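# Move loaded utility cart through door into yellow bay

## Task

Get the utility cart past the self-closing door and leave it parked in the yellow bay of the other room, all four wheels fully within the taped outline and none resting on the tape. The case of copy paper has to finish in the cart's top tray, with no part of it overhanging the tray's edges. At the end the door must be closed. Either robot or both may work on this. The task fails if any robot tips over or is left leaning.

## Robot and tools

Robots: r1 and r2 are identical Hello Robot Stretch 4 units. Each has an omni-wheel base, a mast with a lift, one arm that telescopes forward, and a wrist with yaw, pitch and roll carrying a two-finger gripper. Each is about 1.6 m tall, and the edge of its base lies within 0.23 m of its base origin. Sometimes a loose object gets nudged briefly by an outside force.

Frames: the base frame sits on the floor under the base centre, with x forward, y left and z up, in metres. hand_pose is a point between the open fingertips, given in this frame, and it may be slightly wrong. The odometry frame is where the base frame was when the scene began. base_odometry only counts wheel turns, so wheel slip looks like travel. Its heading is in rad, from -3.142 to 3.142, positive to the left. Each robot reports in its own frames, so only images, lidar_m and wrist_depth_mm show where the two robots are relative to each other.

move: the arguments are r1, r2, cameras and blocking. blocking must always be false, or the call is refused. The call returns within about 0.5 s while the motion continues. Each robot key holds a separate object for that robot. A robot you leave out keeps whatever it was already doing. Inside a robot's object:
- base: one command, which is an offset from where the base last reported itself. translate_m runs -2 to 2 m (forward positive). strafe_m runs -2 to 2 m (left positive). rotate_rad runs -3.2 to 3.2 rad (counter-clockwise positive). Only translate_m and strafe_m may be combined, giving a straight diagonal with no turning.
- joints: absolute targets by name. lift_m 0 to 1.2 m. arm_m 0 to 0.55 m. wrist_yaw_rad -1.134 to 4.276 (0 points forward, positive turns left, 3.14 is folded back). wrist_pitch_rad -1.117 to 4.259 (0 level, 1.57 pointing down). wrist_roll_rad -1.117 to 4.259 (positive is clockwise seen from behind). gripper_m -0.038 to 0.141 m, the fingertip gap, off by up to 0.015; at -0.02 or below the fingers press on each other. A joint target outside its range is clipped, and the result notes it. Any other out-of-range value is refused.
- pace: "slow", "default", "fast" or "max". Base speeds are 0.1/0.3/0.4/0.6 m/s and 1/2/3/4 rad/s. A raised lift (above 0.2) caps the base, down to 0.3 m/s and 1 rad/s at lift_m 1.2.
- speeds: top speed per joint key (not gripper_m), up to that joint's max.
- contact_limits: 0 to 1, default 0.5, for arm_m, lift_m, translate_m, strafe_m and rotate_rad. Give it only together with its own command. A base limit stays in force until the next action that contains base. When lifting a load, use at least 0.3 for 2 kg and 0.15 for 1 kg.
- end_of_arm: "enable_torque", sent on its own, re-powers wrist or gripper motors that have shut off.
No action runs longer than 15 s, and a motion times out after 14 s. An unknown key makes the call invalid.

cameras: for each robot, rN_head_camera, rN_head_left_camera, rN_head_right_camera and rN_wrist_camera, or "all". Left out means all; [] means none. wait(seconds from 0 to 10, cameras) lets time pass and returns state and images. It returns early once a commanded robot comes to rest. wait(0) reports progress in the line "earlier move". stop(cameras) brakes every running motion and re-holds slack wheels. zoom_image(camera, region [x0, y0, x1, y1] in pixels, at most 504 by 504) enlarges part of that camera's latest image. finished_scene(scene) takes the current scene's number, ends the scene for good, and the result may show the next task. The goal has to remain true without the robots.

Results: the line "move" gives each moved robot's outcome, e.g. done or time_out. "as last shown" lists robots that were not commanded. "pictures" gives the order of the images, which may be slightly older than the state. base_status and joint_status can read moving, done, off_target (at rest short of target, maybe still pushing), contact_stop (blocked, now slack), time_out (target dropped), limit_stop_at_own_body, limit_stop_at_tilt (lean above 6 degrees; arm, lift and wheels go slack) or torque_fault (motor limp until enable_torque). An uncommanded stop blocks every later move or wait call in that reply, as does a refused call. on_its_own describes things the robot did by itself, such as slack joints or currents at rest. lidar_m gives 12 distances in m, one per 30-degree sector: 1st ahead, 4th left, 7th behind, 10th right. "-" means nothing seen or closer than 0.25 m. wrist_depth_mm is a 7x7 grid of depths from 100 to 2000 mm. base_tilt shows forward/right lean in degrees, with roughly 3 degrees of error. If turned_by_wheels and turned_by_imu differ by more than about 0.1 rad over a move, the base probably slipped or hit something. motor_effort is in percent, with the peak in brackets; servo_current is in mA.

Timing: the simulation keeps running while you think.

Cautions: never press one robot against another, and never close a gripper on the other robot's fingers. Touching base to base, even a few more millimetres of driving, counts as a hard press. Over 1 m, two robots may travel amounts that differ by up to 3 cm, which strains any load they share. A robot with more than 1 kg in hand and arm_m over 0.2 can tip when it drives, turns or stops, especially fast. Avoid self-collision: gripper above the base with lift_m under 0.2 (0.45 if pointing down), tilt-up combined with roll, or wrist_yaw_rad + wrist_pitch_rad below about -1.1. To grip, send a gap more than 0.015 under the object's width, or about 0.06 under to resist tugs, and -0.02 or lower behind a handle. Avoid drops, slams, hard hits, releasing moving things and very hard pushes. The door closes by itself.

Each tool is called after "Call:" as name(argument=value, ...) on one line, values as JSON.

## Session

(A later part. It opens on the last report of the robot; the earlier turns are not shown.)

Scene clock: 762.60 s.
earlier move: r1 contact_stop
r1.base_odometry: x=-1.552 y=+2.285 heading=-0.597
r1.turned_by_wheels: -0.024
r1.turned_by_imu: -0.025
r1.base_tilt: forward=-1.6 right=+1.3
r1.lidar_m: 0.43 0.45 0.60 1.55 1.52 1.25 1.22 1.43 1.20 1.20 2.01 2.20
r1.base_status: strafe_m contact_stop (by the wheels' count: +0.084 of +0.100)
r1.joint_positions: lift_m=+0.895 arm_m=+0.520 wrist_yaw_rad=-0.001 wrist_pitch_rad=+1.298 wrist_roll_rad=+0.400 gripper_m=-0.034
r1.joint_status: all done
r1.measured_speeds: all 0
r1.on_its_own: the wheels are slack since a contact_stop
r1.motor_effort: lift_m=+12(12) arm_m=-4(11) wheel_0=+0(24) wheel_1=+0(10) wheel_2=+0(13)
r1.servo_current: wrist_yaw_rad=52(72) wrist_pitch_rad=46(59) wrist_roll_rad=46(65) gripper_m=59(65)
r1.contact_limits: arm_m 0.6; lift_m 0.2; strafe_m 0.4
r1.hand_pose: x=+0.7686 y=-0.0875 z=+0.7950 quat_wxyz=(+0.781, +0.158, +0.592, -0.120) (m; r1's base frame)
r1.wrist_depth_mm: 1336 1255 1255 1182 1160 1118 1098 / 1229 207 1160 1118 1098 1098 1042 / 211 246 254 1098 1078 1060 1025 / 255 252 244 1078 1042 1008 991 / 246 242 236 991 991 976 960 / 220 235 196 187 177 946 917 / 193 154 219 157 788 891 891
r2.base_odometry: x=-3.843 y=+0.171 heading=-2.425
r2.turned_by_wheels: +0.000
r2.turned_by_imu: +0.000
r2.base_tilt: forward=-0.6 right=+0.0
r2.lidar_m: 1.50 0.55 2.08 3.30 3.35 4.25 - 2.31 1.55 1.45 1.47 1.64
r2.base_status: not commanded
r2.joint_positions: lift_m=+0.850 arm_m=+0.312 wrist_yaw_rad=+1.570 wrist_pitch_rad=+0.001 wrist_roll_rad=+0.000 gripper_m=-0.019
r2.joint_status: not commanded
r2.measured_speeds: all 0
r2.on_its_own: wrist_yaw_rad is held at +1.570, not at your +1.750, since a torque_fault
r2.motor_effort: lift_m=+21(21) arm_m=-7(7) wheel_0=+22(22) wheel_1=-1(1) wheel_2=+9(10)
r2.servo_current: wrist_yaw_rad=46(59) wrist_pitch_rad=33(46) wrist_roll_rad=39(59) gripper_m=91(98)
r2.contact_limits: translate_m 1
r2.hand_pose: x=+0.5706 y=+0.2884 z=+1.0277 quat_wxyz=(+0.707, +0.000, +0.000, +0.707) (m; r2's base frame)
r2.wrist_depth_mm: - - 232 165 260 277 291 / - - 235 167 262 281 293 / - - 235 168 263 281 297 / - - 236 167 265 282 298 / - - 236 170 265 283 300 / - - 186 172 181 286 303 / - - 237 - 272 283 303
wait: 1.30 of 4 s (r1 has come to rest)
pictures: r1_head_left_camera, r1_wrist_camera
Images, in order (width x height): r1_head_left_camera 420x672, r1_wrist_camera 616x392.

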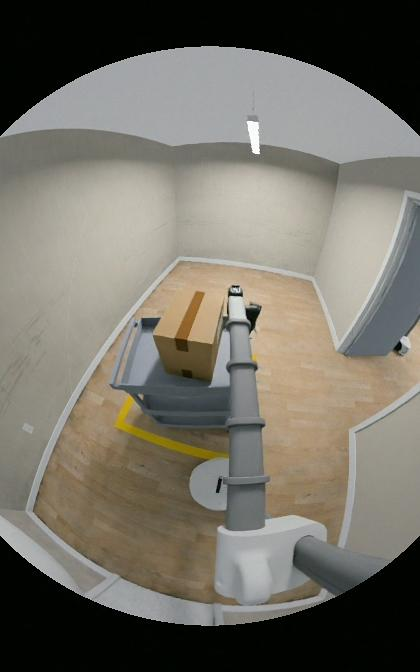

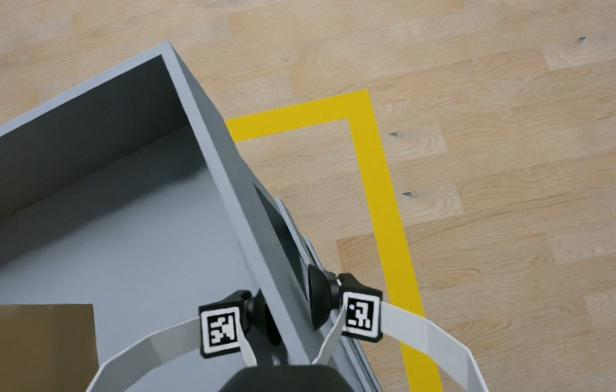

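Call:
move(r1={"joints":{"gripper_m":0.06}}, blocking=false, cameras=[])

Call:
wait(seconds=2, cameras=["r1_wrist_camera"])

Call:
move(r1={"joints":{"lift_m":1.12},"pace":"slow","contact_limits":{"lift_m":0.3}}, blocking=false, cameras=[])

Call:
wait(seconds=3, cameras=["r1_wrist_camera"])

Call:
move(r1={"joints":{"arm_m":0.0}}, blocking=false, cameras=[])

Call:
wait(seconds=3, cameras=["r1_head_camera","r1_head_right_camera"])

Call:
zoom_image(camera="r1_head_camera", region=[0, 260, 320, 560])

Call:
move(r1={"base":{"translate_m":-0.35}}, blocking=false, cameras=[])

Call:
wait(seconds=4, cameras=["r1_head_camera","r1_head_left_camera"])

Call:
zoom_image(camera="r1_head_camera", region=[0, 240, 320, 560])

Scene clock: 778.93 s.
move: r1 moving
r1.base_odometry: x=-1.552 y=+2.285 heading=-0.597
r1.turned_by_wheels: +0.000
r1.turned_by_imu: +0.000
r1.base_tilt: forward=-1.6 right=+1.3
r1.lidar_m: 0.41 0.42 0.58 1.57 1.52 1.26 1.23 1.42 1.22 1.20 2.01 2.20
r1.base_status: not commanded
r1.joint_positions: lift_m=+0.895 arm_m=+0.520 wrist_yaw_rad=-0.001 wrist_pitch_rad=+1.298 wrist_roll_rad=+0.400 gripper_m=-0.009
r1.joint_status: gripper_m moving
r1.measured_speeds: all 0
r1.on_its_own: the wheels are slack since a contact_stop
r1.motor_effort: lift_m=+12(12) arm_m=-4(4) wheel_0=+0(0) wheel_1=+0(0) wheel_2=+0(0)
r1.servo_current: wrist_yaw_rad=52(59) wrist_pitch_rad=46(46) wrist_roll_rad=33(59) gripper_m=59(65)
r1.contact_limits: arm_m 0.6; lift_m 0.2; strafe_m 0.4
r1.hand_pose: x=+0.7686 y=-0.0875 z=+0.7950 quat_wxyz=(+0.781, +0.158, +0.592, -0.120) (m; r1's base frame)
r1.wrist_depth_mm: 1308 1281 1255 1205 1160 1118 1098 / 1229 208 1182 1160 1118 1098 1060 / 216 248 240 1118 1078 1042 1042 / 257 254 246 1060 1025 991 991 / 249 244 238 1008 1008 976 946 / 224 235 195 188 180 946 917 / 193 157 221 154 177 917 891
r2: as last shown
r2.lidar_m: 1.50 0.55 2.10 3.30 3.36 4.25 - 2.30 1.57 1.44 1.48 1.62
r2.on_its_own: wrist_yaw_rad is held at +1.570, not at your +1.750, since a torque_fault
r2.servo_current: wrist_yaw_rad=52(59) wrist_pitch_rad=39(46) wrist_roll_rad=39(59) gripper_m=91(98)
r2.contact_limits: translate_m 1
r2.wrist_depth_mm: - - 233 165 260 277 291 / - - 234 167 262 279 294 / - - 235 168 263 279 300 / - - 236 167 265 282 298 / - - 237 171 266 283 301 / - - 186 172 180 286 301 / - - 236 - 273 285 301
pictures: none
No camera images: "cameras" was empty.

Scene clock: 780.07 s.
earlier move: r1 done
r1.base_odometry: x=-1.552 y=+2.285 heading=-0.597
r1.turned_by_wheels: +0.000
r1.turned_by_imu: +0.000
r1.base_tilt: forward=-1.6 right=+1.3
r1.lidar_m: 0.43 0.45 0.60 1.56 1.55 1.25 1.23 1.42 1.21 1.19 2.01 2.21
r1.base_status: not commanded
r1.joint_positions: lift_m=+0.895 arm_m=+0.520 wrist_yaw_rad=-0.001 wrist_pitch_rad=+1.298 wrist_roll_rad=+0.400 gripper_m=+0.060
r1.joint_status: all done
r1.measured_speeds: all 0
r1.on_its_own: the wheels are slack since a contact_stop
r1.motor_effort: lift_m=+12(12) arm_m=+4(4) wheel_0=-1(1) wheel_1=+0(0) wheel_2=+0(0)
r1.servo_current: wrist_yaw_rad=52(72) wrist_pitch_rad=39(52) wrist_roll_rad=52(72) gripper_m=52(91)
r1.contact_limits: arm_m 0.6; lift_m 0.2; strafe_m 0.4
r1.hand_pose: x=+0.7685 y=-0.0875 z=+0.7950 quat_wxyz=(+0.781, +0.158, +0.592, -0.120) (m; r1's base frame)
r1.wrist_depth_mm: 1308 1281 1255 1182 1160 1118 1118 / 1281 206 1160 1138 1118 1098 1060 / 219 256 241 1138 1078 1042 1025 / 255 256 246 1060 1042 1008 976 / 252 244 238 991 1008 976 946 / 230 236 190 181 189 946 917 / 196 223 221 144 181 931 904
r2.base_odometry: x=-3.843 y=+0.171 heading=-2.425
r2.turned_by_wheels: +0.000
r2.turned_by_imu: +0.000
r2.base_tilt: forward=-0.7 right=+0.0
r2.lidar_m: 1.48 0.56 2.05 3.28 3.37 4.26 - 2.30 1.58 1.44 1.46 1.62
r2.base_status: not commanded
r2.joint_positions: lift_m=+0.850 arm_m=+0.312 wrist_yaw_rad=+1.570 wrist_pitch_rad=+0.001 wrist_roll_rad=+0.000 gripper_m=-0.019
r2.joint_status: not commanded
r2.measured_speeds: all 0
r2.on_its_own: wrist_yaw_rad is held at +1.570, not at your +1.750, since a torque_fault
r2.motor_effort: lift_m=+20(21) arm_m=-7(7) wheel_0=+22(22) wheel_1=-1(1) wheel_2=+10(10)
r2.servo_current: wrist_yaw_rad=46(59) wrist_pitch_rad=46(46) wrist_roll_rad=52(65) gripper_m=91(98)
r2.contact_limits: translate_m 1
r2.hand_pose: x=+0.5706 y=+0.2884 z=+1.0277 quat_wxyz=(+0.707, +0.000, +0.000, +0.707) (m; r2's base frame)
r2.wrist_depth_mm: - - 232 165 263 278 293 / - - 235 167 263 279 294 / - - 236 168 264 281 298 / - - 236 167 265 282 298 / - - 236 170 265 283 300 / - - 186 172 180 287 303 / - - 236 - 273 285 301
wait: 1.13 of 2 s (r1 has come to rest)
pictures: r1_wrist_camera
Images, in order (width x height): r1_wrist_camera 616x392.

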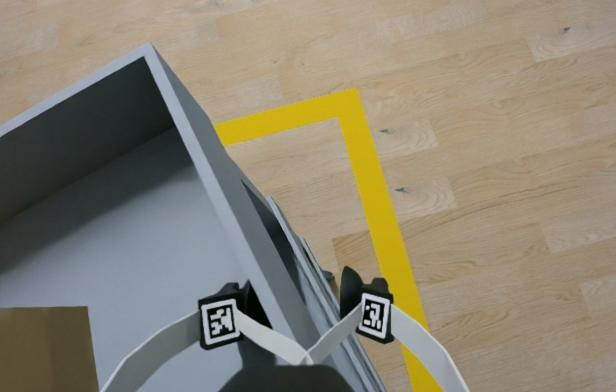

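Scene clock: 780.57 s.
move: r1 moving
r1.base_odometry: x=-1.552 y=+2.285 heading=-0.598
r1.turned_by_wheels: +0.000
r1.turned_by_imu: +0.000
r1.base_tilt: forward=-1.6 right=+1.3
r1.lidar_m: 0.42 0.44 0.59 1.56 1.54 1.23 1.25 1.44 1.21 1.20 1.98 2.23
r1.base_status: not commanded
r1.joint_positions: lift_m=+0.919 arm_m=+0.520 wrist_yaw_rad=-0.001 wrist_pitch_rad=+1.299 wrist_roll_rad=+0.400 gripper_m=+0.060
r1.joint_status: lift_m moving
r1.measured_speeds: translate_m=+0.000 strafe_m=+0.000 rotate_rad=+0.000 lift_m=+0.098 arm_m=+0.000 wrist_yaw_rad=+0.000 wrist_pitch_rad=+0.002 wrist_roll_rad=+0.000
r1.on_its_own: the wheels are slack since a contact_stop
r1.motor_effort: lift_m=+25(25) arm_m=+4(4) wheel_0=+0(1) wheel_1=+0(0) wheel_2=+0(0)
r1.servo_current: wrist_yaw_rad=59(65) wrist_pitch_rad=46(46) wrist_roll_rad=52(72) gripper_m=46(52)
r1.contact_limits: arm_m 0.6; lift_m 0.3; strafe_m 0.4
r1.hand_pose: x=+0.7684 y=-0.0875 z=+0.8193 quat_wxyz=(+0.781, +0.158, +0.593, -0.120) (m; r1's base frame)
r1.wrist_depth_mm: 1336 1255 1205 1205 1118 1118 1098 / 1281 220 1205 1160 1138 1098 1078 / 227 259 271 1118 1078 1042 1025 / 266 271 260 1078 1042 1042 991 / 267 259 254 1025 1008 991 960 / 229 251 211 213 189 946 946 / 196 225 236 143 - 931 931
r2: as last shown
r2.base_tilt: forward=-0.6 right=+0.0
r2.lidar_m: 1.51 0.51 2.10 3.31 3.37 4.25 - 2.32 1.57 1.44 1.48 1.63
r2.on_its_own: wrist_yaw_rad is held at +1.570, not at your +1.750, since a torque_fault
r2.motor_effort: lift_m=+20(21) arm_m=-7(7) wheel_0=+22(22) wheel_1=-1(1) wheel_2=+9(10)
r2.servo_current: wrist_yaw_rad=46(52) wrist_pitch_rad=46(46) wrist_roll_rad=39(52) gripper_m=91(98)
r2.contact_limits: translate_m 1
r2.wrist_depth_mm: - - 233 166 260 278 293 / - - 234 167 263 279 294 / - - 235 167 264 281 297 / - - 236 167 264 282 300 / - - 238 170 266 283 301 / - - 186 172 180 287 301 / - - 237 - 273 286 303
pictures: none
No camera images: "cameras" was empty.

Scene clock: 782.60 s.
earlier move: r1 done
r1.base_odometry: x=-1.552 y=+2.285 heading=-0.598
r1.turned_by_wheels: +0.000
r1.turned_by_imu: +0.000
r1.base_tilt: forward=-1.6 right=+1.3
r1.lidar_m: 0.42 0.44 0.60 1.56 1.54 1.24 1.23 1.44 1.19 1.20 2.00 2.23
r1.base_status: not commanded
r1.joint_positions: lift_m=+1.120 arm_m=+0.520 wrist_yaw_rad=-0.001 wrist_pitch_rad=+1.299 wrist_roll_rad=+0.400 gripper_m=+0.060
r1.joint_status: all done
r1.measured_speeds: all 0
r1.on_its_own: the wheels are slack since a contact_stop
r1.motor_effort: lift_m=+24(27) arm_m=+4(4) wheel_0=+0(1) wheel_1=+0(0) wheel_2=+0(0)
r1.servo_current: wrist_yaw_rad=39(72) wrist_pitch_rad=39(52) wrist_roll_rad=52(72) gripper_m=46(52)
r1.contact_limits: arm_m 0.6; lift_m 0.3; strafe_m 0.4
r1.hand_pose: x=+0.7684 y=-0.0875 z=+1.0200 quat_wxyz=(+0.781, +0.158, +0.593, -0.120) (m; r1's base frame)
r1.wrist_depth_mm: 1576 1499 1464 1430 1397 1336 1281 / 1499 1464 1366 1397 1336 1308 1281 / 1430 1397 1366 1308 1308 1255 1255 / 1366 1308 466 1281 1229 1205 1205 / 1336 466 459 459 1182 1182 1160 / 230 327 197 439 188 1160 1118 / 196 224 379 143 - 1098 1078
r2.base_odometry: x=-3.843 y=+0.171 heading=-2.425
r2.turned_by_wheels: +0.000
r2.turned_by_imu: +0.000
r2.base_tilt: forward=-0.7 right=+0.0
r2.lidar_m: 1.50 0.54 2.07 3.30 3.36 4.22 - 2.29 1.55 1.43 1.47 1.64
r2.base_status: not commanded
r2.joint_positions: lift_m=+0.850 arm_m=+0.312 wrist_yaw_rad=+1.570 wrist_pitch_rad=+0.001 wrist_roll_rad=+0.000 gripper_m=-0.019
r2.joint_status: not commanded
r2.measured_speeds: all 0
r2.on_its_own: wrist_yaw_rad is held at +1.570, not at your +1.750, since a torque_fault
r2.motor_effort: lift_m=+21(21) arm_m=-7(7) wheel_0=+22(22) wheel_1=-1(1) wheel_2=+9(10)
r2.servo_current: wrist_yaw_rad=46(59) wrist_pitch_rad=39(46) wrist_roll_rad=39(65) gripper_m=98(98)
r2.contact_limits: translate_m 1
r2.hand_pose: x=+0.5706 y=+0.2884 z=+1.0277 quat_wxyz=(+0.707, +0.000, +0.000, +0.707) (m; r2's base frame)
r2.wrist_depth_mm: - - 233 165 262 278 291 / - - 235 167 263 278 293 / - - 236 168 262 281 297 / - - 236 167 265 281 298 / - - 237 170 265 283 300 / - - 186 172 181 285 301 / - - 236 - 272 283 301
wait: 2.03 of 3 s (r1 has come to rest)
pictures: r1_wrist_camera
Images, in order (width x height): r1_wrist_camera 616x392.

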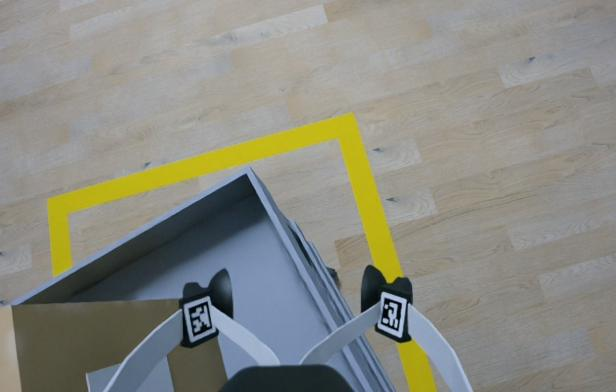

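Scene clock: 783.10 s.
move: r1 moving
r1.base_odometry: x=-1.552 y=+2.285 heading=-0.598
r1.turned_by_wheels: +0.000
r1.turned_by_imu: +0.000
r1.base_tilt: forward=-1.6 right=+1.3
r1.lidar_m: 0.41 0.44 0.55 1.57 1.56 1.24 1.22 1.44 1.21 1.19 2.00 2.20
r1.base_status: not commanded
r1.joint_positions: lift_m=+1.120 arm_m=+0.469 wrist_yaw_rad=-0.001 wrist_pitch_rad=+1.299 wrist_roll_rad=+0.400 gripper_m=+0.060
r1.joint_status: arm_m moving
r1.measured_speeds: translate_m=+0.000 strafe_m=+0.000 rotate_rad=+0.000 lift_m=+0.000 arm_m=-0.195 wrist_yaw_rad=+0.000 wrist_pitch_rad=+0.000 wrist_roll_rad=+0.000
r1.on_its_own: the wheels are slack since a contact_stop
r1.motor_effort: lift_m=+24(24) arm_m=-4(6) wheel_0=+0(1) wheel_1=+0(0) wheel_2=+0(0)
r1.servo_current: wrist_yaw_rad=39(59) wrist_pitch_rad=46(46) wrist_roll_rad=59(59) gripper_m=39(46)
r1.contact_limits: lift_m 0.3; strafe_m 0.4
r1.hand_pose: x=+0.7176 y=-0.0875 z=+1.0200 quat_wxyz=(+0.781, +0.158, +0.593, -0.120) (m; r1's base frame)
r1.wrist_depth_mm: 1499 1464 1464 1430 1397 1366 1308 / 1499 1464 1397 1397 1366 1281 1281 / 1464 1430 1366 1336 1281 1255 1229 / 1366 455 469 1255 1229 1205 1182 / 224 349 462 462 1205 1182 1160 / 213 286 198 439 188 1118 1118 / 202 167 402 143 1098 1098 1098
r2: as last shown
r2.base_tilt: forward=-0.6 right=+0.1
r2.lidar_m: 1.50 0.56 2.10 3.29 3.38 4.25 - 2.32 1.57 1.42 1.47 1.63
r2.on_its_own: wrist_yaw_rad is held at +1.570, not at your +1.750, since a torque_fault
r2.motor_effort: lift_m=+21(21) arm_m=-7(7) wheel_0=+21(22) wheel_1=-1(2) wheel_2=+10(10)
r2.servo_current: wrist_yaw_rad=59(59) wrist_pitch_rad=39(46) wrist_roll_rad=46(59) gripper_m=98(104)
r2.contact_limits: translate_m 1
r2.wrist_depth_mm: - - 233 165 260 278 293 / - - 235 167 263 279 293 / - - 235 168 262 279 297 / - - 236 167 264 283 300 / - - 237 171 266 282 298 / - - 186 172 180 287 303 / - - 236 - 273 285 301
pictures: none
No camera images: "cameras" was empty.

Scene clock: 785.20 s.
earlier move: r1 done
r1.base_odometry: x=-1.552 y=+2.285 heading=-0.598
r1.turned_by_wheels: +0.000
r1.turned_by_imu: +0.000
r1.base_tilt: forward=-1.6 right=+1.3
r1.lidar_m: 0.40 0.43 0.56 1.56 1.53 1.25 1.23 1.45 1.23 1.20 1.99 2.19
r1.base_status: not commanded
r1.joint_positions: lift_m=+1.120 arm_m=+0.000 wrist_yaw_rad=-0.001 wrist_pitch_rad=+1.299 wrist_roll_rad=+0.400 gripper_m=+0.060
r1.joint_status: all done
r1.measured_speeds: all 0
r1.on_its_own: the wheels are slack since a contact_stop
r1.motor_effort: lift_m=+24(24) arm_m=-4(7) wheel_0=+0(1) wheel_1=+0(0) wheel_2=+0(0)
r1.servo_current: wrist_yaw_rad=46(72) wrist_pitch_rad=46(52) wrist_roll_rad=46(65) gripper_m=46(46)
r1.contact_limits: lift_m 0.3; strafe_m 0.4
r1.hand_pose: x=+0.2484 y=-0.0875 z=+1.0199 quat_wxyz=(+0.781, +0.158, +0.593, -0.120) (m; r1's base frame)
r1.wrist_depth_mm: 442 554 1430 1430 1397 1336 1336 / 407 535 521 1366 1366 1308 1281 / 421 508 508 1336 1336 1281 1229 / 504 504 - 1255 1255 1255 1182 / - - - 1229 1205 1205 1160 / 798 1229 193 1205 186 1138 1098 / 1255 167 1205 153 946 1098 1098
r2.base_odometry: x=-3.843 y=+0.171 heading=-2.425
r2.turned_by_wheels: +0.000
r2.turned_by_imu: +0.000
r2.base_tilt: forward=-0.7 right=+0.0
r2.lidar_m: 1.50 0.56 2.05 3.29 3.37 4.24 - 2.35 1.52 1.44 1.47 1.62
r2.base_status: not commanded
r2.joint_positions: lift_m=+0.850 arm_m=+0.312 wrist_yaw_rad=+1.570 wrist_pitch_rad=+0.001 wrist_roll_rad=+0.000 gripper_m=-0.019
r2.joint_status: not commanded
r2.measured_speeds: all 0
r2.on_its_own: wrist_yaw_rad is held at +1.570, not at your +1.750, since a torque_fault
r2.motor_effort: lift_m=+21(21) arm_m=-7(7) wheel_0=+21(22) wheel_1=-1(2) wheel_2=+10(10)
r2.servo_current: wrist_yaw_rad=46(59) wrist_pitch_rad=39(52) wrist_roll_rad=46(59) gripper_m=91(104)
r2.contact_limits: translate_m 1
r2.hand_pose: x=+0.5706 y=+0.2884 z=+1.0277 quat_wxyz=(+0.707, +0.000, +0.000, +0.707) (m; r2's base frame)
r2.wrist_depth_mm: - - 233 165 262 278 291 / - - 235 167 262 279 294 / - - 236 167 264 282 296 / - - 236 167 263 282 298 / - - 237 171 266 282 300 / - - 185 172 181 287 301 / - - 237 - 273 283 303
wait: 2.10 of 3 s (r1 has come to rest)
pictures: r1_head_camera, r1_head_right_camera
Images, in order (width x height): r1_head_camera 420x560, r1_head_right_camera 420x672.

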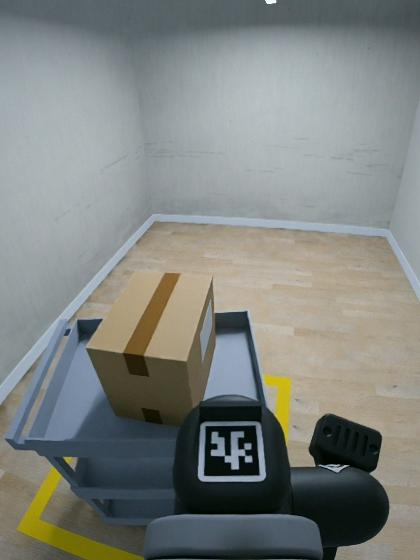

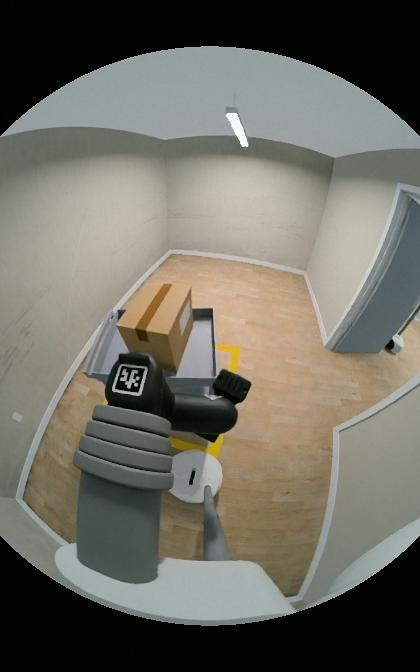

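Scaled by 1.575 from the camera's 420x560 image, which has a finer 600x800 frame.

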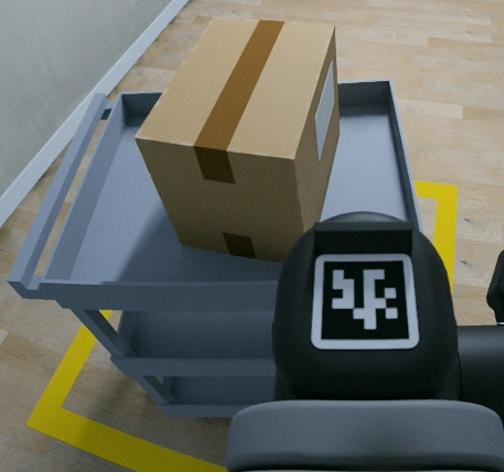

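Scene clock: 785.70 s.
move: r1 moving
r1.base_odometry: x=-1.578 y=+2.303 heading=-0.598
r1.turned_by_wheels: +0.000
r1.turned_by_imu: +0.000
r1.base_tilt: forward=-1.6 right=+1.3
r1.lidar_m: 0.45 0.48 0.62 1.56 1.49 1.21 1.20 1.40 1.20 1.20 1.34 2.18
r1.base_status: translate_m moving
r1.joint_positions: lift_m=+1.120 arm_m=+0.000 wrist_yaw_rad=-0.001 wrist_pitch_rad=+1.299 wrist_roll_rad=+0.400 gripper_m=+0.060
r1.joint_status: not commanded
r1.measured_speeds: translate_m=-0.122 strafe_m=+0.000 rotate_rad=-0.001 lift_m=+0.000 arm_m=+0.000 wrist_yaw_rad=+0.000 wrist_pitch_rad=+0.000 wrist_roll_rad=+0.000
r1.motor_effort: lift_m=+24(24) arm_m=-4(5) wheel_0=-4(8) wheel_1=-5(8) wheel_2=+7(10)
r1.servo_current: wrist_yaw_rad=39(72) wrist_pitch_rad=33(46) wrist_roll_rad=59(59) gripper_m=46(46)
r1.contact_limits: lift_m 0.3
r1.hand_pose: x=+0.2484 y=-0.0875 z=+1.0199 quat_wxyz=(+0.781, +0.158, +0.593, -0.120) (m; r1's base frame)
r1.wrist_depth_mm: 436 559 554 1464 1397 1336 1336 / 402 525 517 1397 1336 1308 1308 / 452 512 517 1366 1281 1255 1229 / 512 - - 1255 1229 1229 1182 / - - 1255 1229 1229 1182 1160 / 809 1229 195 1182 186 1138 1118 / 1255 1182 1182 153 946 1078 1098
r2: as last shown
r2.lidar_m: 1.51 0.56 2.09 3.30 3.37 4.25 - 2.34 1.56 1.44 1.47 1.62
r2.on_its_own: wrist_yaw_rad is held at +1.570, not at your +1.750, since a torque_fault
r2.motor_effort: lift_m=+21(21) arm_m=-7(7) wheel_0=+22(22) wheel_1=-1(1) wheel_2=+10(10)
r2.servo_current: wrist_yaw_rad=46(52) wrist_pitch_rad=46(46) wrist_roll_rad=46(52) gripper_m=91(98)
r2.contact_limits: translate_m 1
r2.wrist_depth_mm: - - 233 165 262 279 293 / - - 234 167 262 278 296 / - - 236 168 263 279 297 / - - 236 167 265 281 297 / - - 237 170 267 285 300 / - - 186 172 181 289 301 / - - 237 - 272 285 303
pictures: none
No camera images: "cameras" was empty.

Scene clock: 787.87 s.
earlier move: r1 done
r1.base_odometry: x=-1.842 y=+2.482 heading=-0.598
r1.turned_by_wheels: +0.000
r1.turned_by_imu: -0.001
r1.base_tilt: forward=-1.6 right=+1.3
r1.lidar_m: 0.76 0.78 1.65 1.64 1.08 0.91 0.89 1.03 1.14 1.14 1.27 2.25
r1.base_status: done
r1.joint_positions: lift_m=+1.120 arm_m=+0.000 wrist_yaw_rad=-0.001 wrist_pitch_rad=+1.299 wrist_roll_rad=+0.400 gripper_m=+0.060
r1.joint_status: not commanded
r1.measured_speeds: all 0
r1.motor_effort: lift_m=+24(24) arm_m=-4(5) wheel_0=-2(10) wheel_1=-2(8) wheel_2=-2(10)
r1.servo_current: wrist_yaw_rad=52(78) wrist_pitch_rad=52(52) wrist_roll_rad=46(72) gripper_m=39(52)
r1.contact_limits: lift_m 0.3
r1.hand_pose: x=+0.2484 y=-0.0875 z=+1.0200 quat_wxyz=(+0.781, +0.158, +0.593, -0.120) (m; r1's base frame)
r1.wrist_depth_mm: - - 1430 1430 1397 1366 1308 / - - 1397 1366 1366 1308 1281 / - - 1308 1308 1281 1229 1229 / 1366 1366 1336 1281 1255 1229 1205 / 1336 1281 1255 1229 1205 1182 1138 / 1281 1255 196 1205 188 1138 1138 / 1281 1205 1182 153 931 1138 1098
r2.base_odometry: x=-3.843 y=+0.171 heading=-2.425
r2.turned_by_wheels: +0.000
r2.turned_by_imu: +0.000
r2.base_tilt: forward=-0.7 right=+0.0
r2.lidar_m: 1.48 0.55 2.10 3.31 3.37 4.25 - 2.33 1.56 1.44 1.48 1.64
r2.base_status: not commanded
r2.joint_positions: lift_m=+0.850 arm_m=+0.312 wrist_yaw_rad=+1.570 wrist_pitch_rad=+0.001 wrist_roll_rad=+0.000 gripper_m=-0.019
r2.joint_status: not commanded
r2.measured_speeds: all 0
r2.on_its_own: wrist_yaw_rad is held at +1.570, not at your +1.750, since a torque_fault
r2.motor_effort: lift_m=+21(21) arm_m=-7(7) wheel_0=+22(22) wheel_1=-1(1) wheel_2=+10(10)
r2.servo_current: wrist_yaw_rad=46(59) wrist_pitch_rad=39(52) wrist_roll_rad=46(65) gripper_m=91(104)
r2.contact_limits: translate_m 1
r2.hand_pose: x=+0.5706 y=+0.2884 z=+1.0277 quat_wxyz=(+0.707, +0.000, +0.000, +0.707) (m; r2's base frame)
r2.wrist_depth_mm: - - 233 165 262 278 291 / - - 235 167 262 279 294 / - - 236 167 263 281 297 / - - 236 167 264 281 298 / - - 237 171 265 283 300 / - - 186 172 180 287 303 / - - 237 - 272 285 303
wait: 2.17 of 4 s (r1 has come to rest)
pictures: r1_head_camera, r1_head_left_camera
Images, in order (width x height): r1_head_camera 420x560, r1_head_left_camera 420x672.

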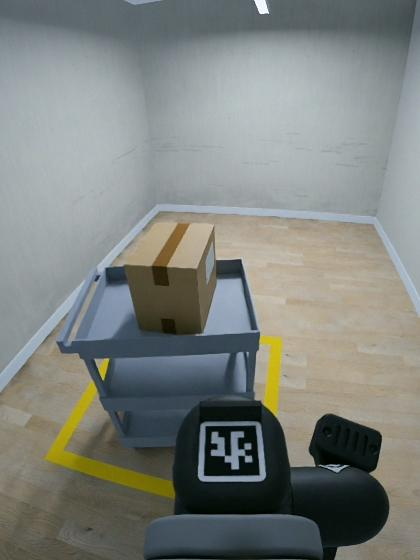

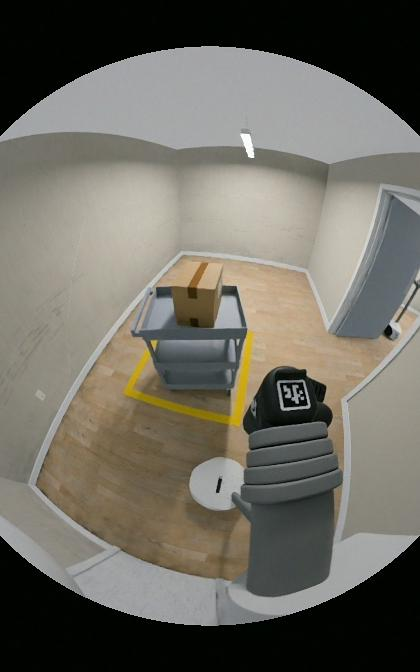

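Scaled by 1.575 from the camera's 420x560 image, which has a finer 600x800 frame.

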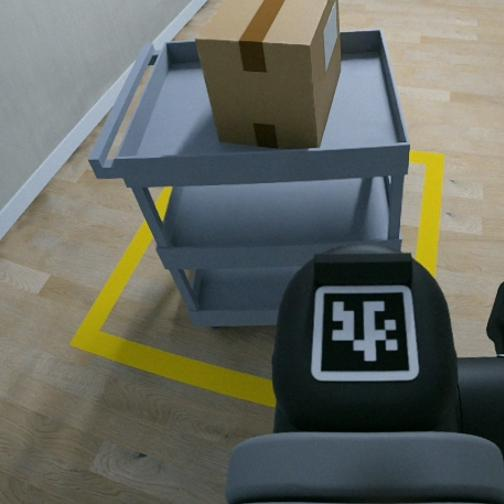

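Call:
zoom_image(camera="r1_head_left_camera", region=[110, 270, 270, 430])

Call:
move(r1={"base":{"strafe_m":-0.6}}, blocking=false, cameras=[])

Call:
wait(seconds=4, cameras=["r1_head_camera","r1_head_left_camera"])

Call:
zoom_image(camera="r1_head_left_camera", region=[50, 270, 210, 430])

Scaled by 3.150 from the camera's 420x672 image, which has a finer 600x960 frame.

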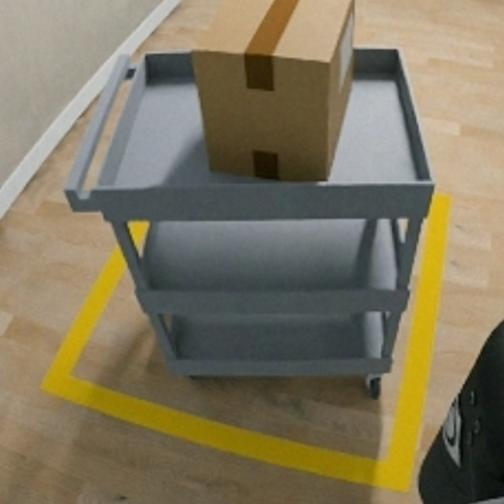

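Scene clock: 792.43 s.
move: r1 moving
r1.base_odometry: x=-1.862 y=+2.452 heading=-0.598
r1.turned_by_wheels: +0.000
r1.turned_by_imu: -0.001
r1.base_tilt: forward=-1.6 right=+1.2
r1.lidar_m: 0.76 0.79 1.69 1.68 1.10 0.92 0.89 1.06 1.11 1.09 1.24 2.22
r1.base_status: strafe_m moving
r1.joint_positions: lift_m=+1.120 arm_m=+0.000 wrist_yaw_rad=-0.001 wrist_pitch_rad=+1.299 wrist_roll_rad=+0.400 gripper_m=+0.060
r1.joint_status: not commanded
r1.measured_speeds: translate_m=+0.001 strafe_m=-0.140 rotate_rad=-0.005 lift_m=+0.000 arm_m=+0.000 wrist_yaw_rad=+0.000 wrist_pitch_rad=+0.000 wrist_roll_rad=+0.000
r1.motor_effort: lift_m=+24(24) arm_m=-4(4) wheel_0=+10(12) wheel_1=-9(11) wheel_2=+0(2)
r1.servo_current: wrist_yaw_rad=46(65) wrist_pitch_rad=46(46) wrist_roll_rad=52(52) gripper_m=39(46)
r1.contact_limits: lift_m 0.3
r1.hand_pose: x=+0.2484 y=-0.0875 z=+1.0200 quat_wxyz=(+0.781, +0.158, +0.593, -0.120) (m; r1's base frame)
r1.wrist_depth_mm: - - 1464 1430 1366 1336 1308 / - - 1430 1366 1336 1308 1308 / - - 1336 1281 1281 1255 1255 / 1205 1308 1308 1281 1229 1205 1182 / 1336 1281 1255 1255 1205 1229 1160 / 1308 1229 196 1205 187 1160 1118 / 1229 1205 1182 153 946 1118 1078
r2: as last shown
r2.lidar_m: 1.49 0.54 2.10 3.31 3.36 4.26 - 2.32 1.56 1.41 1.47 1.62
r2.on_its_own: wrist_yaw_rad is held at +1.570, not at your +1.750, since a torque_fault
r2.servo_current: wrist_yaw_rad=46(52) wrist_pitch_rad=39(46) wrist_roll_rad=52(52) gripper_m=91(98)
r2.contact_limits: translate_m 1
r2.wrist_depth_mm: - - 233 165 260 277 293 / - - 234 167 262 278 293 / - - 236 168 263 281 296 / - - 236 167 264 282 298 / - - 236 171 266 283 301 / - - 186 171 180 286 303 / - - 236 - 273 283 303
pictures: none
No camera images: "cameras" was empty.

Scene clock: 795.27 s.
earlier move: r1 done
r1.base_odometry: x=-2.179 y=+1.986 heading=-0.598
r1.turned_by_wheels: +0.000
r1.turned_by_imu: -0.004
r1.base_tilt: forward=-1.6 right=+1.3
r1.lidar_m: 3.66 0.92 1.09 2.22 1.24 1.01 1.02 0.70 0.55 0.53 0.63 1.90
r1.base_status: done
r1.joint_positions: lift_m=+1.120 arm_m=+0.000 wrist_yaw_rad=-0.001 wrist_pitch_rad=+1.299 wrist_roll_rad=+0.400 gripper_m=+0.060
r1.joint_status: not commanded
r1.measured_speeds: all 0
r1.motor_effort: lift_m=+24(24) arm_m=-4(4) wheel_0=+2(12) wheel_1=-2(11) wheel_2=+0(2)
r1.servo_current: wrist_yaw_rad=46(65) wrist_pitch_rad=46(52) wrist_roll_rad=52(72) gripper_m=39(46)
r1.contact_limits: lift_m 0.3
r1.hand_pose: x=+0.2484 y=-0.0875 z=+1.0200 quat_wxyz=(+0.781, +0.158, +0.593, -0.120) (m; r1's base frame)
r1.wrist_depth_mm: 1576 1499 1464 1430 1430 1366 - / 1537 1430 1397 1366 1336 - - / 1281 1397 1397 1336 1281 1229 - / - 1366 1281 1281 1229 1255 - / 1336 1281 1281 1255 1205 1160 - / 1281 1255 195 1182 188 1138 1042 / 1229 1205 1160 153 946 1118 1060
r2.base_odometry: x=-3.843 y=+0.171 heading=-2.425
r2.turned_by_wheels: +0.000
r2.turned_by_imu: +0.000
r2.base_tilt: forward=-0.7 right=+0.0
r2.lidar_m: 1.49 0.53 2.08 3.31 3.38 4.26 - 2.29 1.57 1.43 1.47 1.63
r2.base_status: not commanded
r2.joint_positions: lift_m=+0.850 arm_m=+0.312 wrist_yaw_rad=+1.570 wrist_pitch_rad=+0.001 wrist_roll_rad=+0.000 gripper_m=-0.019
r2.joint_status: not commanded
r2.measured_speeds: all 0
r2.on_its_own: wrist_yaw_rad is held at +1.570, not at your +1.750, since a torque_fault
r2.motor_effort: lift_m=+20(21) arm_m=-7(7) wheel_0=+22(22) wheel_1=-1(1) wheel_2=+9(10)
r2.servo_current: wrist_yaw_rad=39(59) wrist_pitch_rad=46(46) wrist_roll_rad=52(59) gripper_m=98(98)
r2.contact_limits: translate_m 1
r2.hand_pose: x=+0.5706 y=+0.2884 z=+1.0277 quat_wxyz=(+0.707, +0.000, +0.000, +0.707) (m; r2's base frame)
r2.wrist_depth_mm: - - 233 165 260 278 293 / - - 234 167 262 279 293 / - - 235 168 264 279 298 / - - 236 167 264 282 298 / - - 236 170 267 285 300 / - - 186 172 181 287 303 / - - 237 - 272 285 303
wait: 2.83 of 4 s (r1 has come to rest)
pictures: r1_head_camera, r1_head_left_camera
Images, in order (width x height): r1_head_camera 420x560, r1_head_left_camera 420x672.

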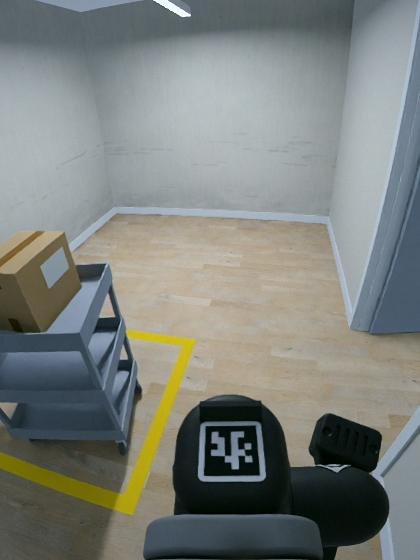

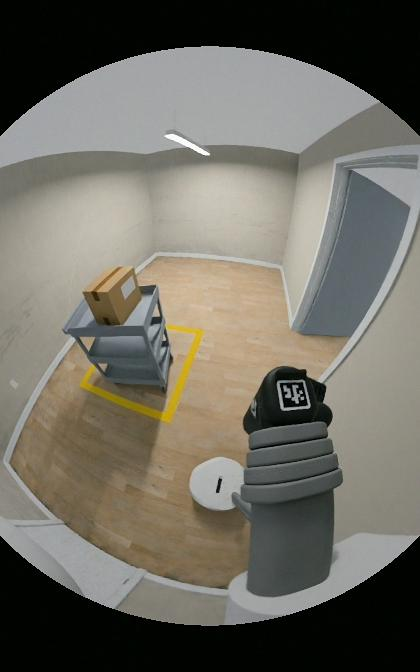

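Scaled by 3.150 from the camera's 420x672 image, which has a finer 600x960 frame.

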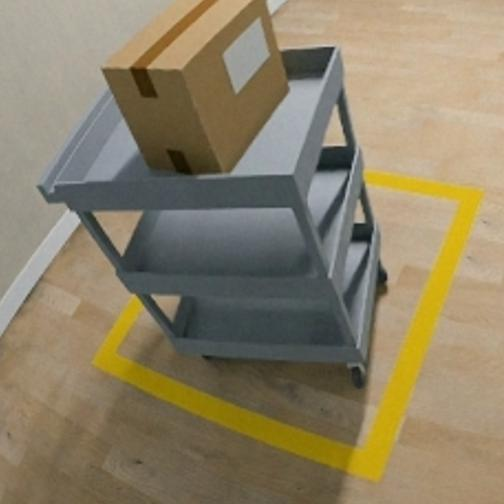

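Call:
move(r2={"base":{"translate_m":-0.10,"strafe_m":0.217},"joints":{"wrist_yaw_rad":1.343},"speeds":{"wrist_yaw_rad":0.1},"pace":"slow","contact_limits":{"translate_m":0.7}}, blocking=false, cameras=[])

Call:
wait(seconds=4, cameras=["r2_head_left_camera"])

Call:
move(r2={"base":{"translate_m":-0.047,"strafe_m":0.232},"joints":{"wrist_yaw_rad":1.117},"speeds":{"wrist_yaw_rad":0.1},"pace":"slow","contact_limits":{"translate_m":0.7}}, blocking=false, cameras=[])

Call:
wait(seconds=4, cameras=["r2_head_left_camera","r2_head_camera"])

Scene clock: 829.97 s.
move: r2 moving
r1: as last shown
r1.turned_by_imu: +0.000
r1.lidar_m: 3.67 0.91 1.09 2.22 1.23 1.03 1.04 0.70 0.56 0.54 0.63 1.89
r1.motor_effort: lift_m=+24(24) arm_m=-4(4) wheel_0=+1(1) wheel_1=-1(1) wheel_2=+0(0)
r1.servo_current: wrist_yaw_rad=52(65) wrist_pitch_rad=46(46) wrist_roll_rad=39(65) gripper_m=46(46)
r1.contact_limits: lift_m 0.3
r1.wrist_depth_mm: 1576 1464 1499 1430 1430 1366 - / 1537 1430 1430 1366 1336 - - / 1281 1366 1336 1308 1308 1229 - / - 1366 1281 1281 1255 1205 - / 1336 1281 1229 1255 1205 1160 - / 1281 1255 196 1182 187 1160 1042 / 1229 1182 1205 153 946 1078 1078
r2.base_odometry: x=-3.832 y=+0.166 heading=-2.424
r2.turned_by_wheels: +0.001
r2.turned_by_imu: +0.002
r2.base_tilt: forward=-0.7 right=+0.1
r2.lidar_m: 1.50 0.55 2.09 3.28 3.35 4.27 - 2.34 1.58 1.45 1.47 1.61
r2.base_status: translate_m moving; strafe_m moving
r2.joint_positions: lift_m=+0.850 arm_m=+0.312 wrist_yaw_rad=+1.538 wrist_pitch_rad=+0.001 wrist_roll_rad=+0.000 gripper_m=-0.019
r2.joint_status: wrist_yaw_rad moving
r2.measured_speeds: translate_m=-0.021 strafe_m=+0.043 rotate_rad=-0.001 lift_m=+0.000 arm_m=+0.000 wrist_yaw_rad=-0.082 wrist_pitch_rad=+0.000 wrist_roll_rad=+0.000
r2.motor_effort: lift_m=+21(21) arm_m=-7(7) wheel_0=-1(20) wheel_1=+9(10) wheel_2=+11(16)
r2.servo_current: wrist_yaw_rad=72(78) wrist_pitch_rad=39(46) wrist_roll_rad=33(52) gripper_m=98(98)
r2.contact_limits: translate_m 0.7
r2.hand_pose: x=+0.5800 y=+0.2853 z=+1.0277 quat_wxyz=(+0.719, +0.000, +0.000, +0.695) (m; r2's base frame)
r2.wrist_depth_mm: - - 231 164 264 283 300 / - - 234 167 265 285 303 / - - 235 166 267 286 303 / - - 235 168 267 289 307 / - - 236 167 270 290 312 / - - 188 167 183 294 310 / - - 236 - 274 294 315
pictures: none
No camera images: "cameras" was empty.

Scene clock: 833.13 s.
earlier move: r2 done
r1.base_odometry: x=-2.179 y=+1.986 heading=-0.598
r1.turned_by_wheels: +0.000
r1.turned_by_imu: +0.000
r1.base_tilt: forward=-1.6 right=+1.3
r1.lidar_m: 3.66 0.93 1.10 2.22 1.25 1.04 1.02 0.67 0.54 0.53 0.60 1.90
r1.base_status: not commanded
r1.joint_positions: lift_m=+1.120 arm_m=+0.000 wrist_yaw_rad=-0.001 wrist_pitch_rad=+1.299 wrist_roll_rad=+0.400 gripper_m=+0.060
r1.joint_status: not commanded
r1.measured_speeds: all 0
r1.motor_effort: lift_m=+24(24) arm_m=-4(4) wheel_0=+1(2) wheel_1=-1(2) wheel_2=+0(0)
r1.servo_current: wrist_yaw_rad=52(72) wrist_pitch_rad=46(52) wrist_roll_rad=46(65) gripper_m=39(52)
r1.contact_limits: lift_m 0.3
r1.hand_pose: x=+0.2484 y=-0.0875 z=+1.0200 quat_wxyz=(+0.781, +0.158, +0.593, -0.120) (m; r1's base frame)
r1.wrist_depth_mm: 1576 1537 1430 1430 1366 1336 - / 1499 1464 1397 1366 1336 - - / 1281 1397 1397 1336 1281 1255 - / - 1336 1308 1308 1255 1205 - / 1336 1281 1281 1255 1205 1182 - / 1281 1255 195 1205 189 1138 1025 / 1255 1205 1182 153 946 1098 1060
r2.base_odometry: x=-3.625 y=+0.073 heading=-2.423
r2.turned_by_wheels: +0.000
r2.turned_by_imu: +0.003
r2.base_tilt: forward=-0.7 right=+0.0
r2.lidar_m: 1.32 0.59 2.07 3.08 3.14 4.03 - 2.67 1.81 1.67 1.68 1.72
r2.base_status: done
r2.joint_positions: lift_m=+0.850 arm_m=+0.312 wrist_yaw_rad=+1.346 wrist_pitch_rad=+0.001 wrist_roll_rad=+0.000 gripper_m=-0.019
r2.joint_status: all done
r2.measured_speeds: all 0
r2.motor_effort: lift_m=+21(21) arm_m=-6(7) wheel_0=+3(20) wheel_1=+7(12) wheel_2=+14(16)
r2.servo_current: wrist_yaw_rad=33(228) wrist_pitch_rad=46(52) wrist_roll_rad=39(65) gripper_m=85(104)
r2.contact_limits: translate_m 0.7
r2.hand_pose: x=+0.6325 y=+0.2616 z=+1.0277 quat_wxyz=(+0.782, +0.000, +0.000, +0.623) (m; r2's base frame)
r2.wrist_depth_mm: - - 232 163 263 283 300 / - - 233 164 265 285 300 / - - 235 166 264 286 304 / - - 234 167 265 286 306 / - - 236 168 270 289 307 / - - 186 168 181 293 309 / - - 234 - 273 298 312
wait: 3.17 of 4 s (r2 has come to rest)
pictures: r2_head_left_camera
Images, in order (width x height): r2_head_left_camera 420x672.

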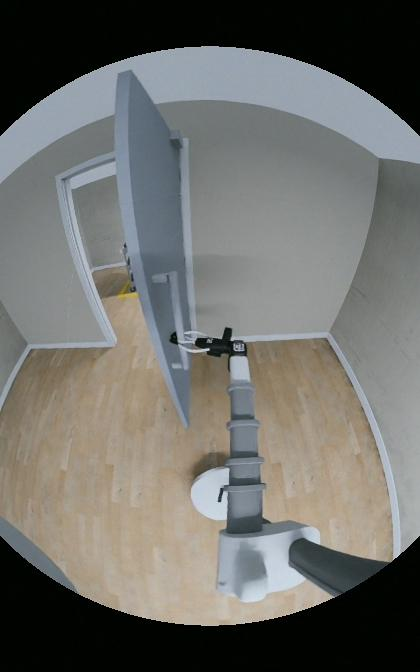

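Scene clock: 833.63 s.
move: r2 moving
r1: as last shown
r1.lidar_m: 3.68 0.91 1.09 2.21 1.23 1.04 1.03 0.69 0.54 0.54 0.61 1.89
r1.servo_current: wrist_yaw_rad=59(65) wrist_pitch_rad=46(52) wrist_roll_rad=46(65) gripper_m=39(46)
r1.contact_limits: lift_m 0.3
r1.wrist_depth_mm: 1537 1499 1499 1430 1397 1397 - / 1499 1464 1397 1366 1336 - - / 1281 1397 1397 1336 1281 1255 - / - 1366 1281 1308 1255 1229 - / 1336 1308 1255 1229 1205 1182 - / 1308 1229 196 1182 188 1118 1042 / 1229 1182 1182 153 946 1118 1060
r2.base_odometry: x=-3.615 y=+0.065 heading=-2.422
r2.turned_by_wheels: +0.002
r2.turned_by_imu: +0.002
r2.base_tilt: forward=-0.7 right=+0.1
r2.lidar_m: 1.26 0.60 2.08 3.07 3.11 4.01 - 2.69 1.81 1.65 1.71 1.69
r2.base_status: translate_m moving; strafe_m moving
r2.joint_positions: lift_m=+0.850 arm_m=+0.312 wrist_yaw_rad=+1.312 wrist_pitch_rad=+0.001 wrist_roll_rad=+0.000 gripper_m=-0.019
r2.joint_status: wrist_yaw_rad moving
r2.measured_speeds: translate_m=-0.011 strafe_m=+0.049 rotate_rad=-0.001 lift_m=+0.000 arm_m=+0.000 wrist_yaw_rad=-0.077 wrist_pitch_rad=+0.000 wrist_roll_rad=+0.000
r2.motor_effort: lift_m=+21(21) arm_m=-5(5) wheel_0=+0(4) wheel_1=+10(10) wheel_2=+11(14)
r2.servo_current: wrist_yaw_rad=98(111) wrist_pitch_rad=33(46) wrist_roll_rad=46(52) gripper_m=91(98)
r2.contact_limits: translate_m 0.7
r2.hand_pose: x=+0.6413 y=+0.2564 z=+1.0277 quat_wxyz=(+0.792, +0.000, +0.000, +0.610) (m; r2's base frame)
r2.wrist_depth_mm: - - 232 164 265 287 307 / - - 232 167 265 287 307 / - - 235 164 267 289 304 / - - 236 169 267 289 310 / - - 235 167 271 290 309 / - - 187 169 183 293 310 / - - 236 - 274 296 317
pictures: none
No camera images: "cameras" was empty.

Scene clock: 836.73 s.
earlier move: r2 done
r1.base_odometry: x=-2.179 y=+1.986 heading=-0.598
r1.turned_by_wheels: +0.000
r1.turned_by_imu: +0.000
r1.base_tilt: forward=-1.6 right=+1.3
r1.lidar_m: 3.68 0.93 1.09 2.21 1.24 1.04 1.01 0.70 0.55 0.54 0.63 1.89
r1.base_status: not commanded
r1.joint_positions: lift_m=+1.120 arm_m=+0.000 wrist_yaw_rad=-0.001 wrist_pitch_rad=+1.299 wrist_roll_rad=+0.400 gripper_m=+0.060
r1.joint_status: not commanded
r1.measured_speeds: all 0
r1.motor_effort: lift_m=+24(24) arm_m=-4(4) wheel_0=+1(2) wheel_1=-1(2) wheel_2=+0(0)
r1.servo_current: wrist_yaw_rad=39(72) wrist_pitch_rad=39(52) wrist_roll_rad=46(65) gripper_m=46(46)
r1.contact_limits: lift_m 0.3
r1.hand_pose: x=+0.2484 y=-0.0875 z=+1.0200 quat_wxyz=(+0.781, +0.158, +0.593, -0.120) (m; r1's base frame)
r1.wrist_depth_mm: 1576 1537 1430 1430 1366 1366 - / 1499 1464 1397 1397 1336 - - / 1281 1397 1366 1366 1281 1255 - / - 1336 1308 1281 1229 1229 - / 1336 1281 1281 1255 1229 1182 - / 1281 1229 195 1205 188 1138 1042 / 1255 1205 1160 153 960 1118 1060
r2.base_odometry: x=-3.437 y=-0.071 heading=-2.421
r2.turned_by_wheels: +0.000
r2.turned_by_imu: +0.004
r2.base_tilt: forward=-0.6 right=+0.1
r2.lidar_m: 0.69 0.64 2.12 2.85 2.91 3.71 - 3.00 1.98 1.89 1.94 1.72
r2.base_status: done
r2.joint_positions: lift_m=+0.850 arm_m=+0.312 wrist_yaw_rad=+1.124 wrist_pitch_rad=+0.001 wrist_roll_rad=+0.000 gripper_m=-0.019
r2.joint_status: all done
r2.measured_speeds: all 0
r2.motor_effort: lift_m=+21(21) arm_m=-5(6) wheel_0=+4(8) wheel_1=+4(13) wheel_2=+15(16)
r2.servo_current: wrist_yaw_rad=46(241) wrist_pitch_rad=39(52) wrist_roll_rad=52(65) gripper_m=91(98)
r2.contact_limits: translate_m 0.7
r2.hand_pose: x=+0.6863 y=+0.2224 z=+1.0277 quat_wxyz=(+0.846, +0.000, +0.000, +0.533) (m; r2's base frame)
r2.wrist_depth_mm: - - 232 163 262 282 298 / - - 234 164 263 283 301 / - - 235 166 265 285 301 / - - 235 167 266 286 303 / - - 236 167 270 287 309 / - - 187 169 182 291 306 / - - 236 - 272 297 310
wait: 3.10 of 4 s (r2 has come to rest)
pictures: r2_head_camera, r2_head_left_camera
Images, in order (width x height): r2_head_camera 420x560, r2_head_left_camera 420x672.

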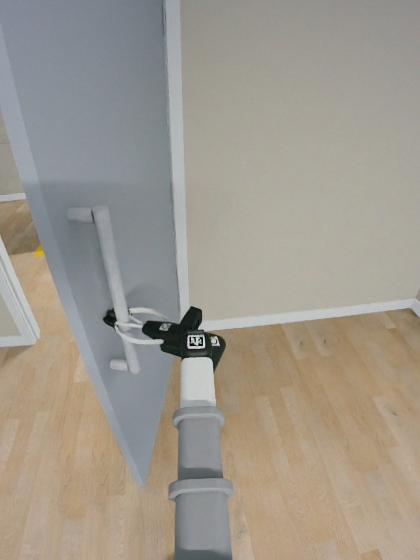

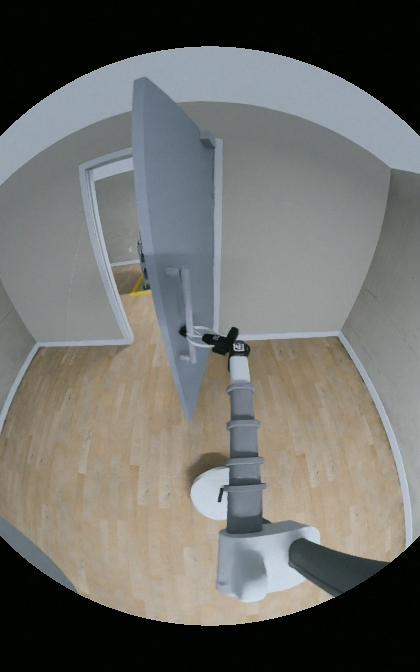

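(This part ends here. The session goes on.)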